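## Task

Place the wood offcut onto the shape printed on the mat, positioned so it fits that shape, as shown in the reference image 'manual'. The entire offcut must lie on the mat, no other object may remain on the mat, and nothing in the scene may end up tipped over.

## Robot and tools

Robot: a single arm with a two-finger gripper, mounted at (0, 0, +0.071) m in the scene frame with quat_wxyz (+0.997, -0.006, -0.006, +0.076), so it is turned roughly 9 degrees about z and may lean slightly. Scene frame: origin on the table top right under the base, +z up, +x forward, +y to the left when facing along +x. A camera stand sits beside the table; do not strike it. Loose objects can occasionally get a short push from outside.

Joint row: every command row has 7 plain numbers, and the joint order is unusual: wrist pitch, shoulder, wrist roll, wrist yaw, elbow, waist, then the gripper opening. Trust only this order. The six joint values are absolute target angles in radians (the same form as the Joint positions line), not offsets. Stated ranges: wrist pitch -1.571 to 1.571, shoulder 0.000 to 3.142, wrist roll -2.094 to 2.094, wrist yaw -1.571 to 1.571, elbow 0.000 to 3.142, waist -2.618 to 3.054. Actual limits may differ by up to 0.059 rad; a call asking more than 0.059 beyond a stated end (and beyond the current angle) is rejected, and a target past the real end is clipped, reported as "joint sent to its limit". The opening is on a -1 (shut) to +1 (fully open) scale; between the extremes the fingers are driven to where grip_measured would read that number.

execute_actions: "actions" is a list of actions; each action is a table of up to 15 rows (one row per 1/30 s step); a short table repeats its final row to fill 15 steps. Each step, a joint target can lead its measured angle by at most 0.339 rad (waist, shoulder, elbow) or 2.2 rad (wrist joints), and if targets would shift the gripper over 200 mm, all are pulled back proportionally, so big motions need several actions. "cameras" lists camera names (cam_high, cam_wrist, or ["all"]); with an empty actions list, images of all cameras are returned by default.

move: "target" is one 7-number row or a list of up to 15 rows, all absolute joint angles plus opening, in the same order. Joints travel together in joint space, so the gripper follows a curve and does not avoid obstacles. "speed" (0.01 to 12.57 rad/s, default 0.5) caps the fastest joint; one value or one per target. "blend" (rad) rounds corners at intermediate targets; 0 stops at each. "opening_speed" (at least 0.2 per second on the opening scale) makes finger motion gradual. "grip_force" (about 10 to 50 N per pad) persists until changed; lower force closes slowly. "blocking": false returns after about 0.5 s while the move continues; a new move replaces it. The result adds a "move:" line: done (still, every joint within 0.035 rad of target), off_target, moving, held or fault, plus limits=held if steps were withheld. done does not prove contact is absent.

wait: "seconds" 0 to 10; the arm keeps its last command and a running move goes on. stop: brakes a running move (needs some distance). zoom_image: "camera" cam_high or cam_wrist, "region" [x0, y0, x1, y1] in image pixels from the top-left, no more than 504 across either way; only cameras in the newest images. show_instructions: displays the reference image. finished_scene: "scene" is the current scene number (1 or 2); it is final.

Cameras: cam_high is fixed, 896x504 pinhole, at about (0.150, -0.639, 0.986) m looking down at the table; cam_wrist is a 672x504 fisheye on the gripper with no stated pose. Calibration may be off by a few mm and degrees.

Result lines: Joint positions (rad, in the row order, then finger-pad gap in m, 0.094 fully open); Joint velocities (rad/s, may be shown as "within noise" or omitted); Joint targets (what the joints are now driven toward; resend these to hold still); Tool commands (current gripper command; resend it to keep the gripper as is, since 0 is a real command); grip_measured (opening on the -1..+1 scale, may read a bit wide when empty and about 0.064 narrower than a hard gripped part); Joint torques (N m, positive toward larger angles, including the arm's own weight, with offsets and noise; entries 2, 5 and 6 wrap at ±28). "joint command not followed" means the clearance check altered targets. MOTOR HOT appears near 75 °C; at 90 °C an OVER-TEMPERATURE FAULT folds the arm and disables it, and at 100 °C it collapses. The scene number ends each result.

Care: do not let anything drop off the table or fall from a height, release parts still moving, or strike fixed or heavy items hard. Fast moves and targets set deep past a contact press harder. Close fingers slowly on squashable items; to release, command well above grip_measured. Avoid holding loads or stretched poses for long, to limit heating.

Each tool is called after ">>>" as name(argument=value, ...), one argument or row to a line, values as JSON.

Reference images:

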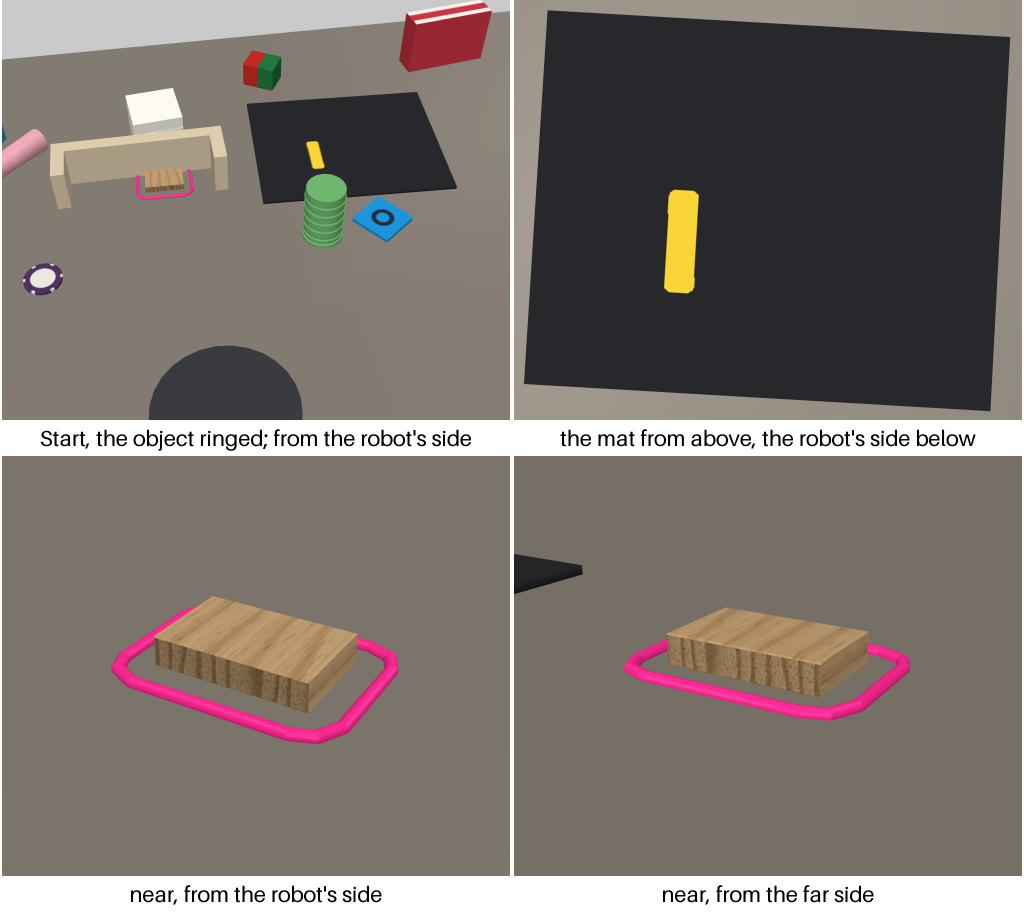

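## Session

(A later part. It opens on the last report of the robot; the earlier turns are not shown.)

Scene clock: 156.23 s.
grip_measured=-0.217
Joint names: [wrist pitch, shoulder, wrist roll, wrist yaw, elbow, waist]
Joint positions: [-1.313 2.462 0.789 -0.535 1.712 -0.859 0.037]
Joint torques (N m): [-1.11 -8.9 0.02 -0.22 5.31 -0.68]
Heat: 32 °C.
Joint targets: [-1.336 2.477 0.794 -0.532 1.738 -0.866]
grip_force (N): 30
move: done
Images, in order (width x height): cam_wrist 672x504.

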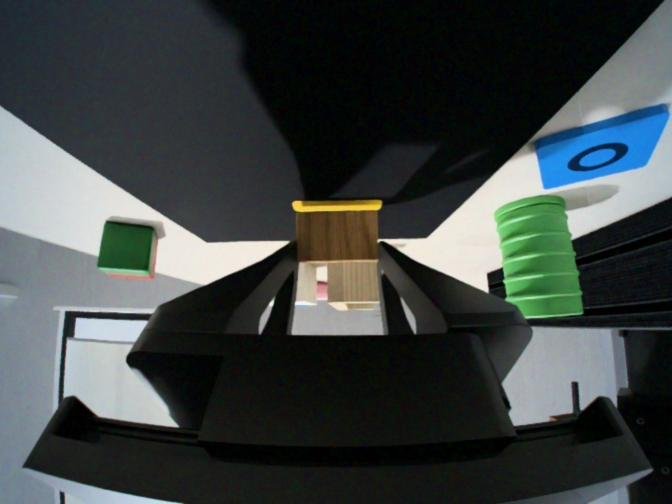

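>>> move(
  target=[-1.346, 2.490, 0.794, -0.528, 1.757, -0.875, -1.0],
  speed=0.1,
  cameras=["cam_wrist"],
)

>>> zoom_image(
  camera="cam_wrist",
  region=[260, 150, 420, 270],
)

Scene clock: 162.43 s.
grip_measured=-0.217
Joint names: [wrist pitch, shoulder, wrist roll, wrist yaw, elbow, waist]
Joint positions: [-1.323 2.474 0.789 -0.531 1.73 -0.868 0.037]
Joint torques (N m): [-1.11 -8.84 0.02 -0.28 5.39 -0.61]
Heat: 33 °C.
Joint targets: [-1.346 2.490 0.794 -0.528 1.757 -0.875]
grip_force (N): 30
move: done
Images, in order (width x height): cam_wrist 672x504.

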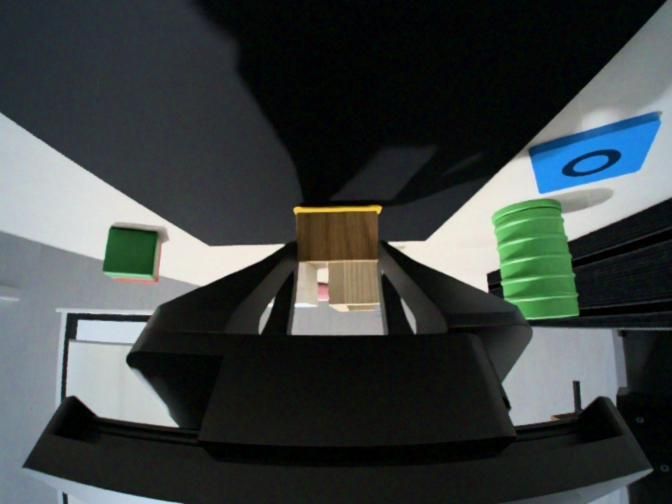

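Scaled by 3.150 from the camera's 672x504 image, which has a finer 960x720 frame.

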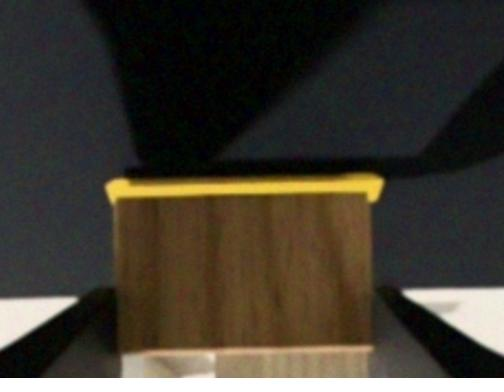

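>>> move(
  target=[
    [-1.346, 2.490, 0.794, -0.528, 1.757, -0.875, 0.2],
    [-1.50, 2.497, 0.737, -0.50, 1.917, -0.918, 0.2],
    [-1.164, 1.46, 0.0, 0.0, 1.42, -0.402, 0.2],
  ],
  speed=[0.2, 0.2, 0.9],
  blend=[0.0, 0.02, 0.0],
  opening_speed=0.4,
  cameras=["all"],
)

>>> zoom_image(
  camera="cam_wrist",
  region=[320, 80, 520, 260],
)

>>> zoom_image(
  camera="cam_high",
  region=[420, 240, 520, 340],
)

Scene clock: 175.93 s.
grip_measured=+0.198
Joint names: [wrist pitch, shoulder, wrist roll, wrist yaw, elbow, waist]
Joint positions: [-1.192 1.475 0.009 -0.008 1.426 -0.407 0.056]
Joint torques (N m): [0.95 -5.46 -0.07 0.02 4.48 0.5]
Heat: 34 °C.
Joint targets: [-1.164 1.460 0.000 0.000 1.420 -0.402]
grip_force (N): 30
move: done

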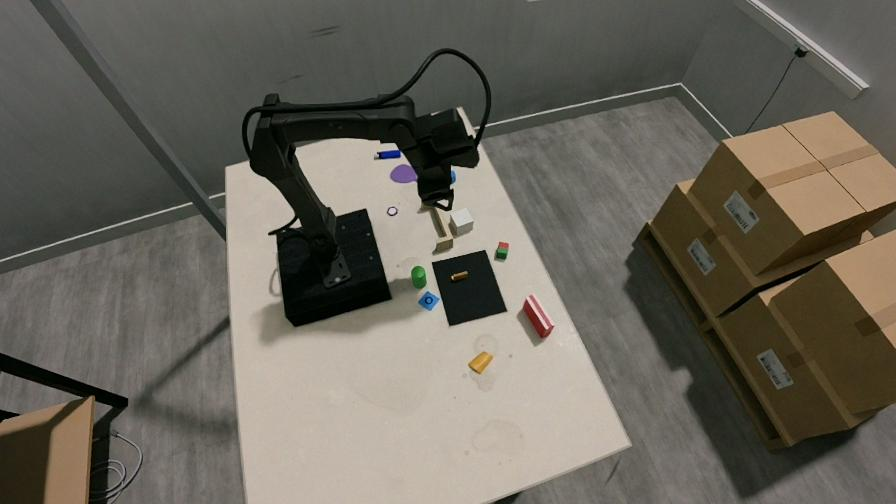

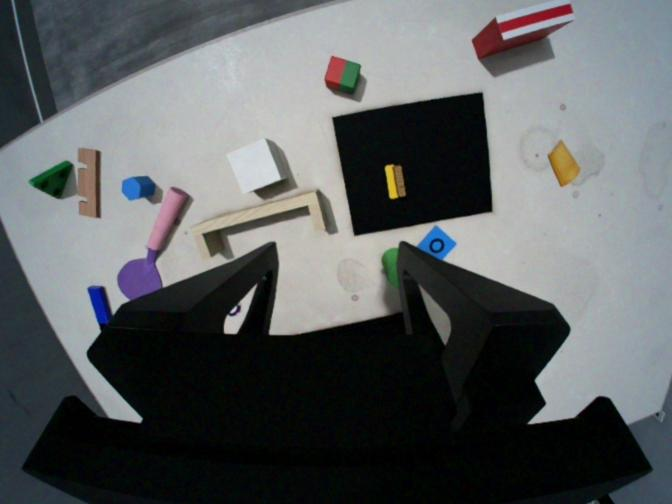

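Scaled by 2.520 from the camera's 672x504 image, which has a finer 960x720 frame.

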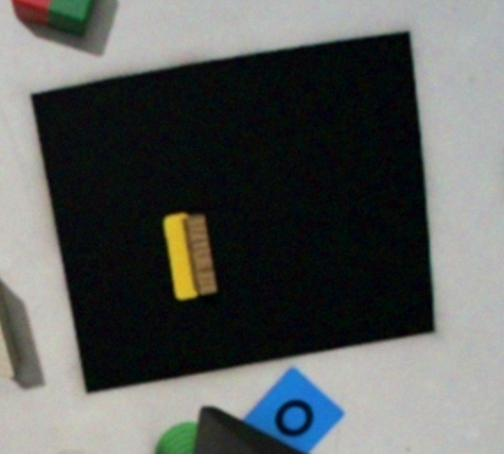

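Scaled by 5.040 from the camera's 896x504 image, which has a finer 1280x720 frame.

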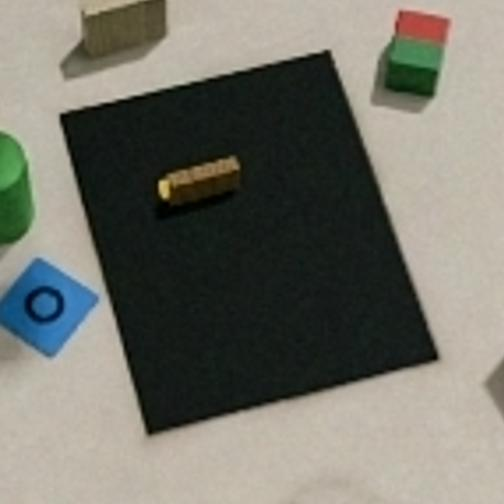

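>>> zoom_image(
  camera="cam_high",
  region=[440, 262, 480, 292],
)

>>> zoom_image(
  camera="cam_wrist",
  region=[370, 150, 430, 210],
)

Scaled by 12.600 from the camera's 896x504 image, which has a finer 1280x720 frame.

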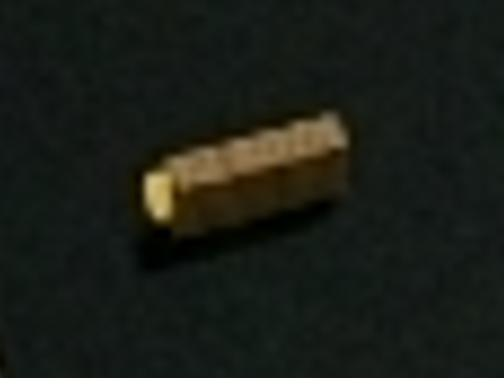

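Scaled by 8.400 from the camera's 672x504 image, which has a finer 960x720 frame.

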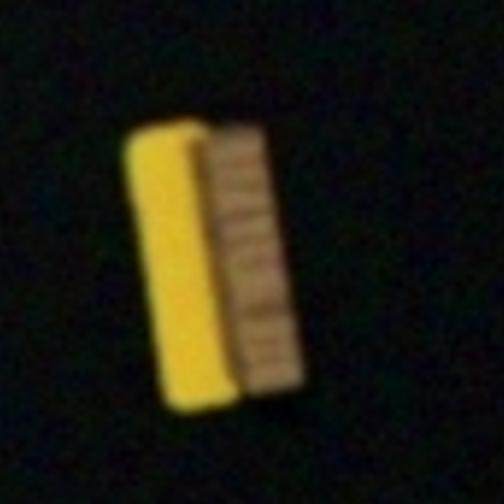

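>>> move(
  target=[-0.945, 1.975, -1.985, -0.005, 1.337, -0.618, 0.2],
  speed=1.0,
  cameras=["all"],
)

>>> zoom_image(
  camera="cam_wrist",
  region=[270, 120, 410, 250],
)

>>> zoom_image(
  camera="cam_high",
  region=[420, 220, 510, 310],
)

Scene clock: 191.73 s.
grip_measured=+0.198
Joint names: [wrist pitch, shoulder, wrist roll, wrist yaw, elbow, waist]
Joint positions: [-0.954 1.967 -1.976 0 1.342 -0.612 0.056]
Joint torques (N m): [0.14 -7.2 -0.13 -0.08 3.81 -0.64]
Heat: 32 °C.
Joint targets: [-0.945 1.975 -1.985 -0.005 1.337 -0.618]
grip_force (N): 30
move: done

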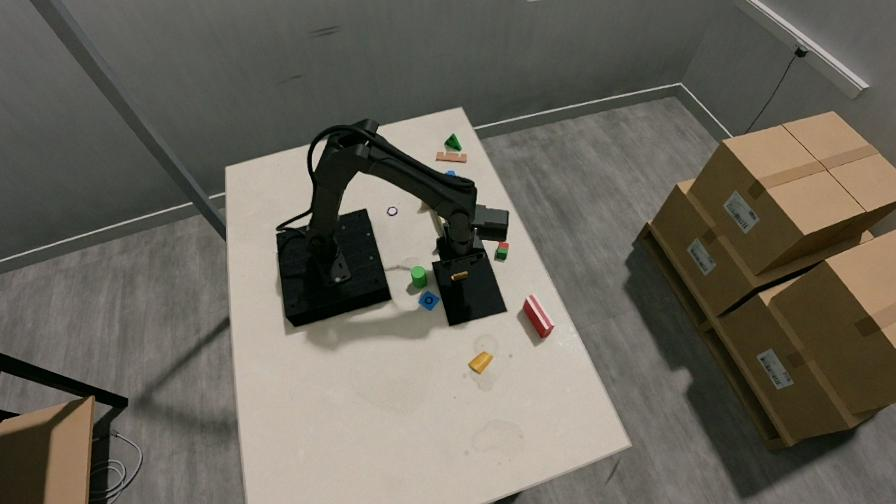

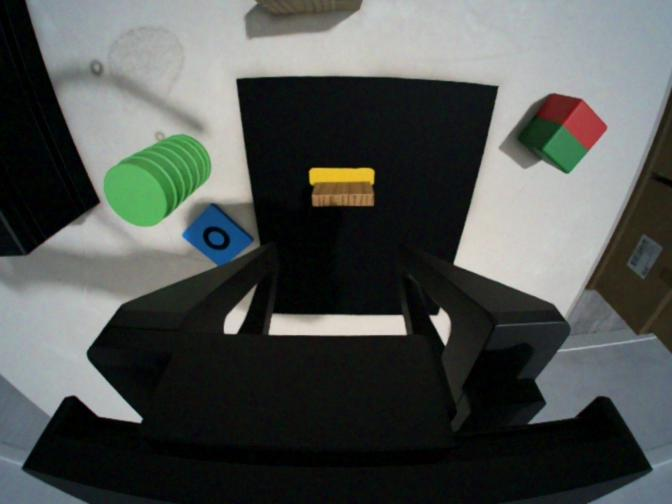

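Scaled by 3.600 from the camera's 672x504 image, which has a finer 960x720 frame.

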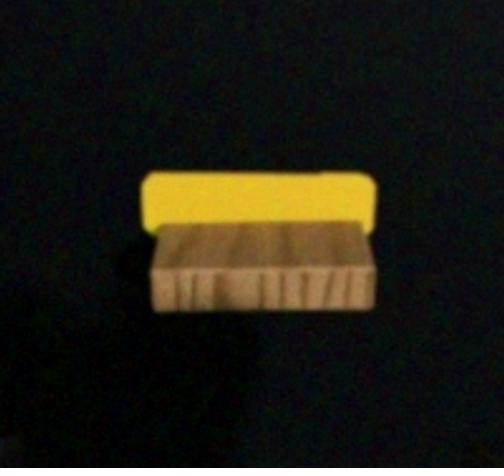

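Scaled by 5.600 from the camera's 896x504 image, which has a finer 1280x720 frame.

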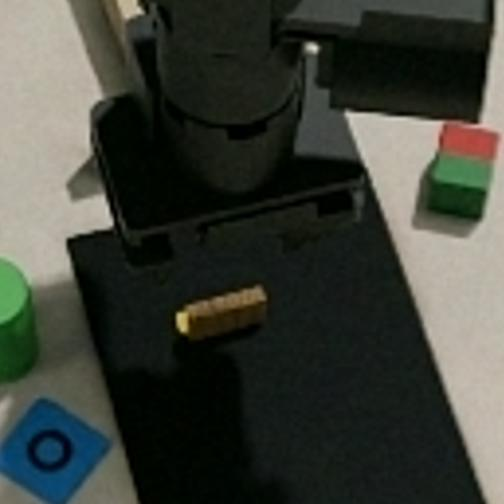

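>>> move(
  target=[-0.738, 2.101, -1.987, -0.005, 1.254, -0.622, 0.2],
  speed=0.35,
  cameras=["all"],
)

>>> zoom_image(
  camera="cam_wrist",
  region=[250, 170, 430, 290],
)

>>> zoom_image(
  camera="cam_high",
  region=[430, 230, 500, 300],
)

Scene clock: 198.10 s.
grip_measured=+0.198
Joint names: [wrist pitch, shoulder, wrist roll, wrist yaw, elbow, waist]
Joint positions: [-0.747 2.093 -1.979 0 1.259 -0.612 0.056]
Joint torques (N m): [0.15 -7.57 -0.09 -0.05 3.37 -0.77]
Heat: 32 °C.
Joint targets: [-0.738 2.101 -1.987 -0.005 1.254 -0.622]
grip_force (N): 30
move: done

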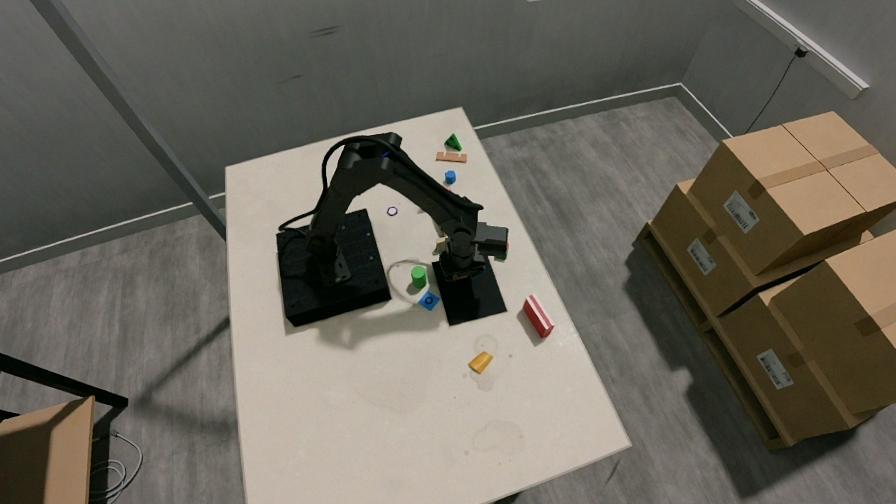

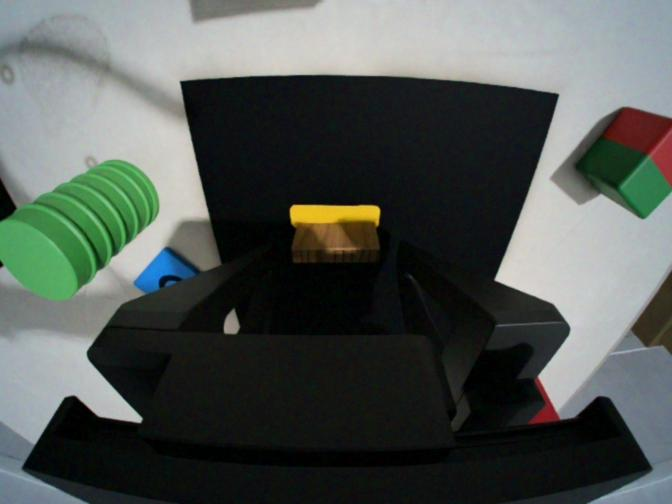

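Scaled by 2.800 from the camera's 672x504 image, which has a finer 960x720 frame.

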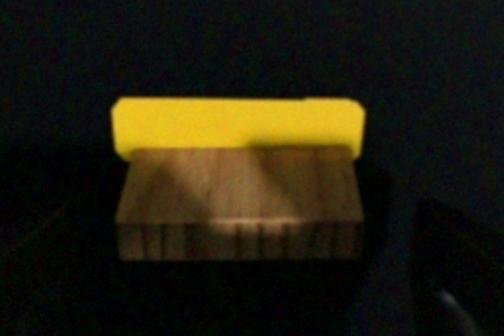

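Scaled by 7.200 from the camera's 896x504 image, which has a finer 1280x720 frame.

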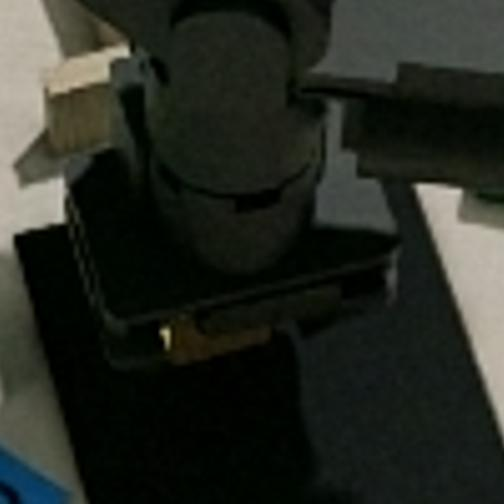

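>>> move(
  target=[
    [-0.738, 2.101, -1.987, -0.005, 1.254, -0.622, -1.0],
    [-0.775, 2.048, -1.937, -0.005, 1.246, -0.588, -1.0],
  ],
  speed=[0.2, 0.12],
  opening_speed=0.5,
  cameras=["all"],
)

>>> zoom_image(
  camera="cam_wrist",
  region=[250, 170, 430, 290],
)

Scene clock: 206.63 s.
grip_measured=-0.210
Joint names: [wrist pitch, shoulder, wrist roll, wrist yaw, elbow, waist]
Joint positions: [-0.75 2.093 -1.946 0.001 1.259 -0.594 0.037]
Joint torques (N m): [-0.28 -11.45 0.06 -0.09 2.62 0.43]
Heat: 33 °C.
Joint targets: [-0.775 2.048 -1.937 -0.005 1.246 -0.588]
grip_force (N): 30
move: off_target; the shoulder is farthest, 0.045 rad from its target

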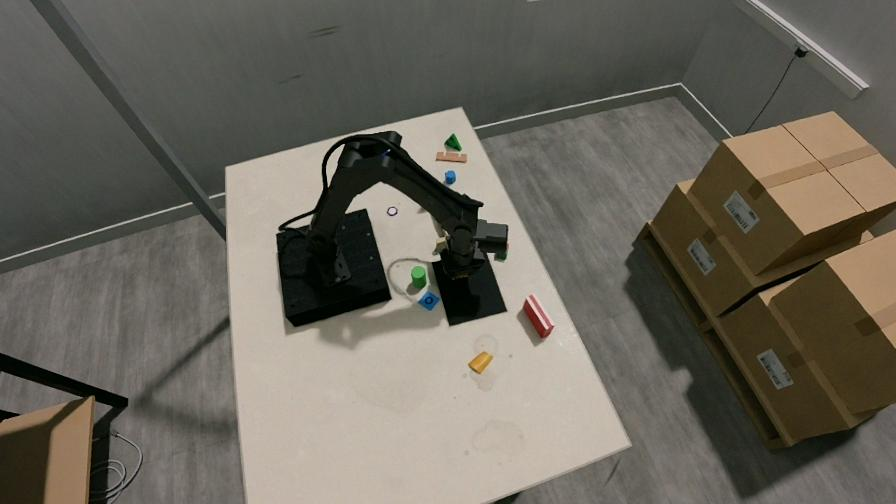

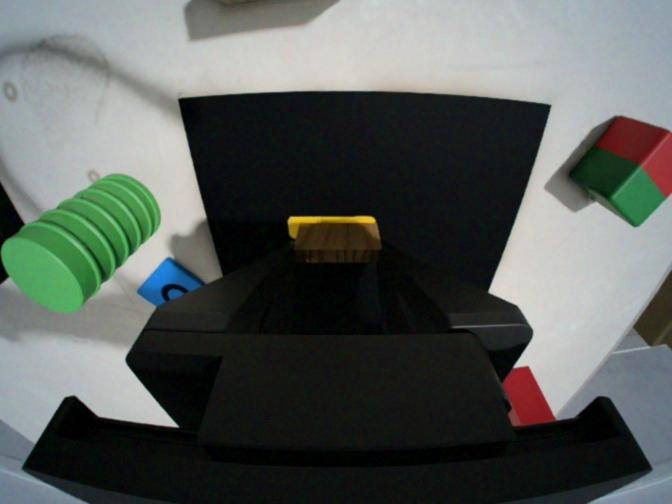

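Scaled by 2.800 from the camera's 672x504 image, which has a finer 960x720 frame.

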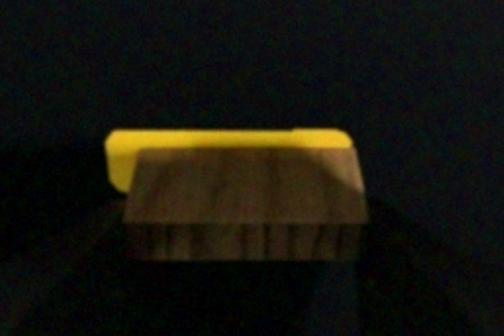

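>>> move(
  target=[
    [-0.81, 2.02, -1.937, -0.005, 1.27, -0.587, -1.0],
    [-0.743, 2.085, -1.937, -0.005, 1.240, -0.587, -1.0],
  ],
  speed=[0.2, 0.15],
  cameras=["cam_wrist"],
)

>>> zoom_image(
  camera="cam_wrist",
  region=[250, 170, 430, 290],
)

Scene clock: 213.40 s.
grip_measured=-0.210
Joint names: [wrist pitch, shoulder, wrist roll, wrist yaw, elbow, waist]
Joint positions: [-0.753 2.073 -1.945 0.001 1.247 -0.594 0.037]
Joint torques (N m): [0.13 -7.13 0.04 -0.06 3.29 0.4]
Heat: 35 °C.
Joint targets: [-0.743 2.085 -1.937 -0.005 1.240 -0.587]
grip_force (N): 30
move: done
Images, in order (width x height): cam_wrist 672x504.

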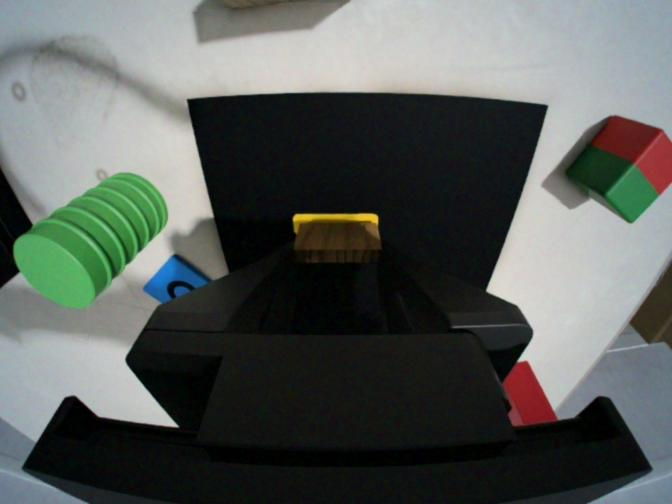

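Scaled by 2.800 from the camera's 672x504 image, which has a finer 960x720 frame.

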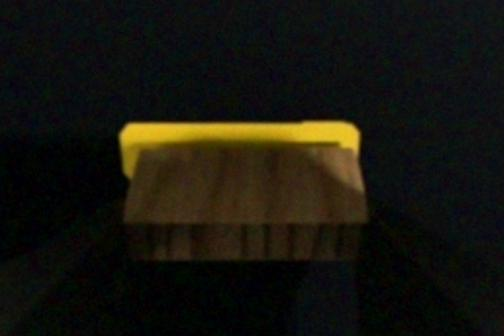

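>>> move(
  target=[-0.728, 2.090, -1.937, -0.005, 1.228, -0.587, -1.0],
  speed=0.08,
  cameras=["cam_wrist"],
)

>>> zoom_image(
  camera="cam_wrist",
  region=[250, 170, 430, 290],
)

Scene clock: 215.87 s.
grip_measured=-0.210
Joint names: [wrist pitch, shoulder, wrist roll, wrist yaw, elbow, waist]
Joint positions: [-0.738 2.073 -1.945 0.001 1.236 -0.594 0.037]
Joint torques (N m): [0.12 -6.95 0.08 -0.09 3.12 0.73]
Heat: 34 °C.
Joint targets: [-0.728 2.090 -1.937 -0.005 1.228 -0.587]
grip_force (N): 30
move: done
Images, in order (width x height): cam_wrist 672x504.

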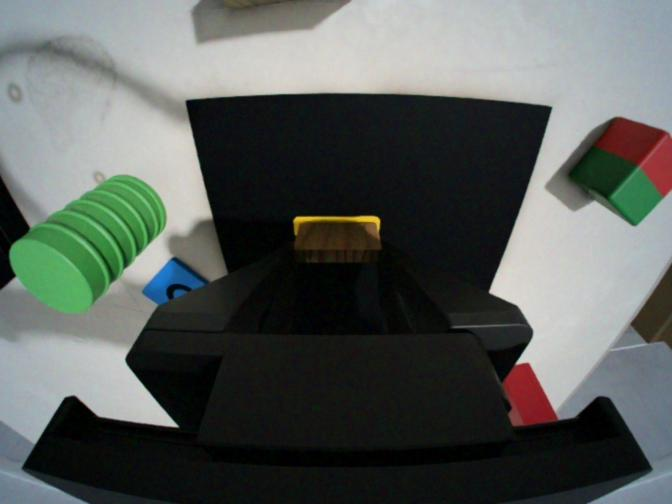

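Scaled by 2.800 from the camera's 672x504 image, which has a finer 960x720 frame.

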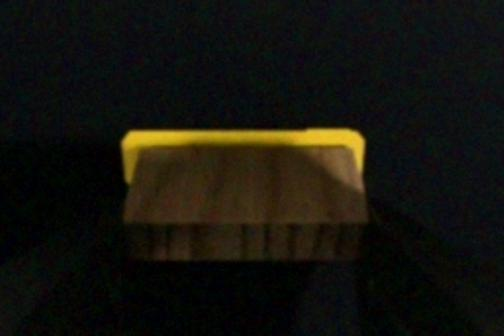

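>>> move(
  target=[-0.725, 2.098, -1.937, -0.005, 1.225, -0.587, -1.0],
  speed=0.06,
  cameras=["cam_wrist"],
)

>>> zoom_image(
  camera="cam_wrist",
  region=[250, 170, 430, 290],
)

Scene clock: 217.97 s.
grip_measured=-0.210
Joint names: [wrist pitch, shoulder, wrist roll, wrist yaw, elbow, waist]
Joint positions: [-0.736 2.079 -1.945 0.001 1.236 -0.594 0.037]
Joint torques (N m): [0.17 -6.68 0.08 -0.07 2.8 0.58]
Heat: 34 °C.
Joint targets: [-0.725 2.098 -1.937 -0.005 1.225 -0.587]
grip_force (N): 30
move: done
Images, in order (width x height): cam_wrist 672x504.

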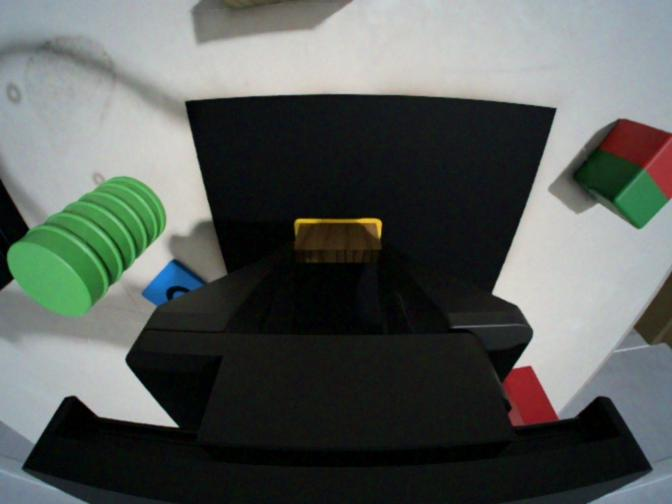

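Scaled by 2.800 from the camera's 672x504 image, which has a finer 960x720 frame.

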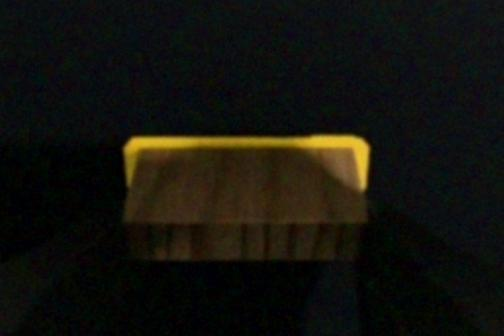

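>>> move(
  target=[
    [-0.725, 2.098, -1.937, -0.005, 1.225, -0.587, 0.2],
    [-0.945, 1.955, -1.937, -0.005, 1.345, -0.587, 0.2],
    [-1.164, 1.46, 0.0, 0.0, 1.42, -0.502, 0.2],
  ],
  speed=[0.2, 0.25, 0.9],
  blend=[0.0, 0.05, 0.0],
  opening_speed=0.4,
  cameras=["all"],
)

>>> zoom_image(
  camera="cam_wrist",
  region=[330, 140, 410, 220],
)

>>> zoom_image(
  camera="cam_high",
  region=[430, 252, 480, 302],
)

Scene clock: 226.50 s.
grip_measured=+0.198
Joint names: [wrist pitch, shoulder, wrist roll, wrist yaw, elbow, waist]
Joint positions: [-1.158 1.49 -0.009 0.001 1.387 -0.51 0.056]
Joint torques (N m): [0.5 -6.83 0.09 0 7.5 0.55]
Heat: 34 °C.
Joint targets: [-1.164 1.460 0.000 0.000 1.420 -0.502]
grip_force (N): 30
move: done

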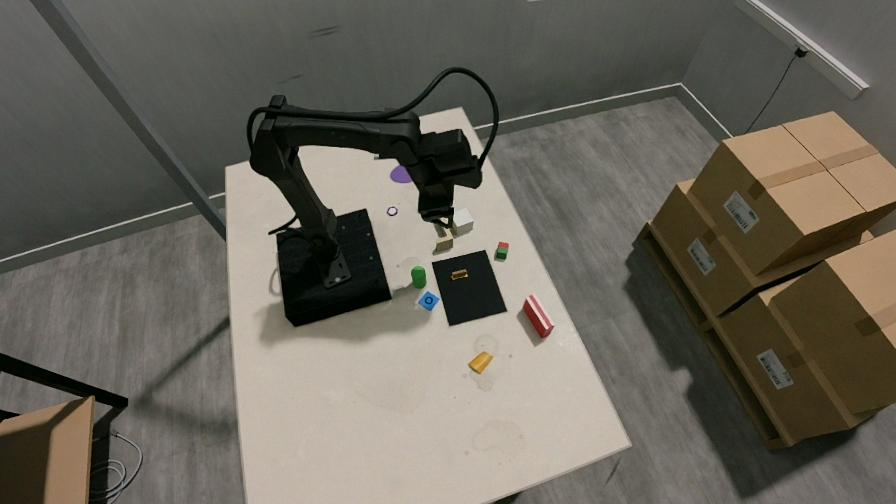

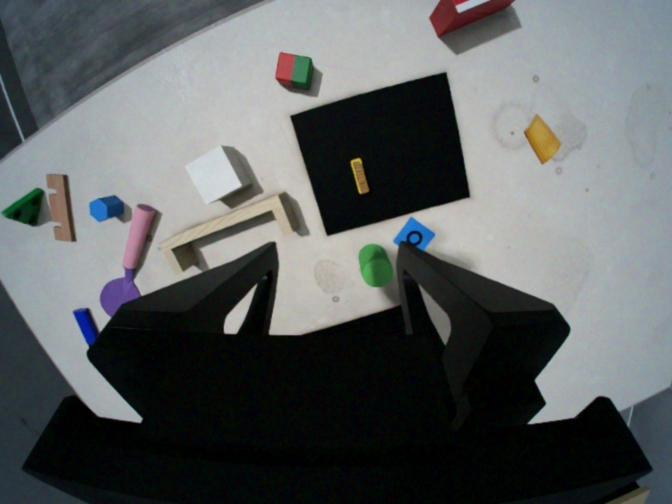

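Scaled by 6.300 from the camera's 672x504 image, which has a finer 960x720 frame.

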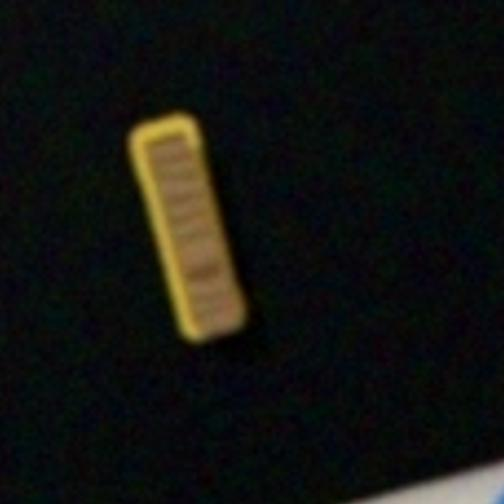

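Scaled by 10.080 from the camera's 896x504 image, which has a finer 1280x720 frame.

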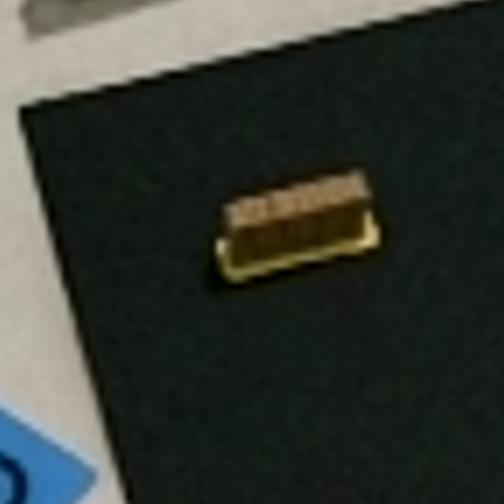

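>>> finished_scene(
  scene=2,
)

The scene is finished: the task was done.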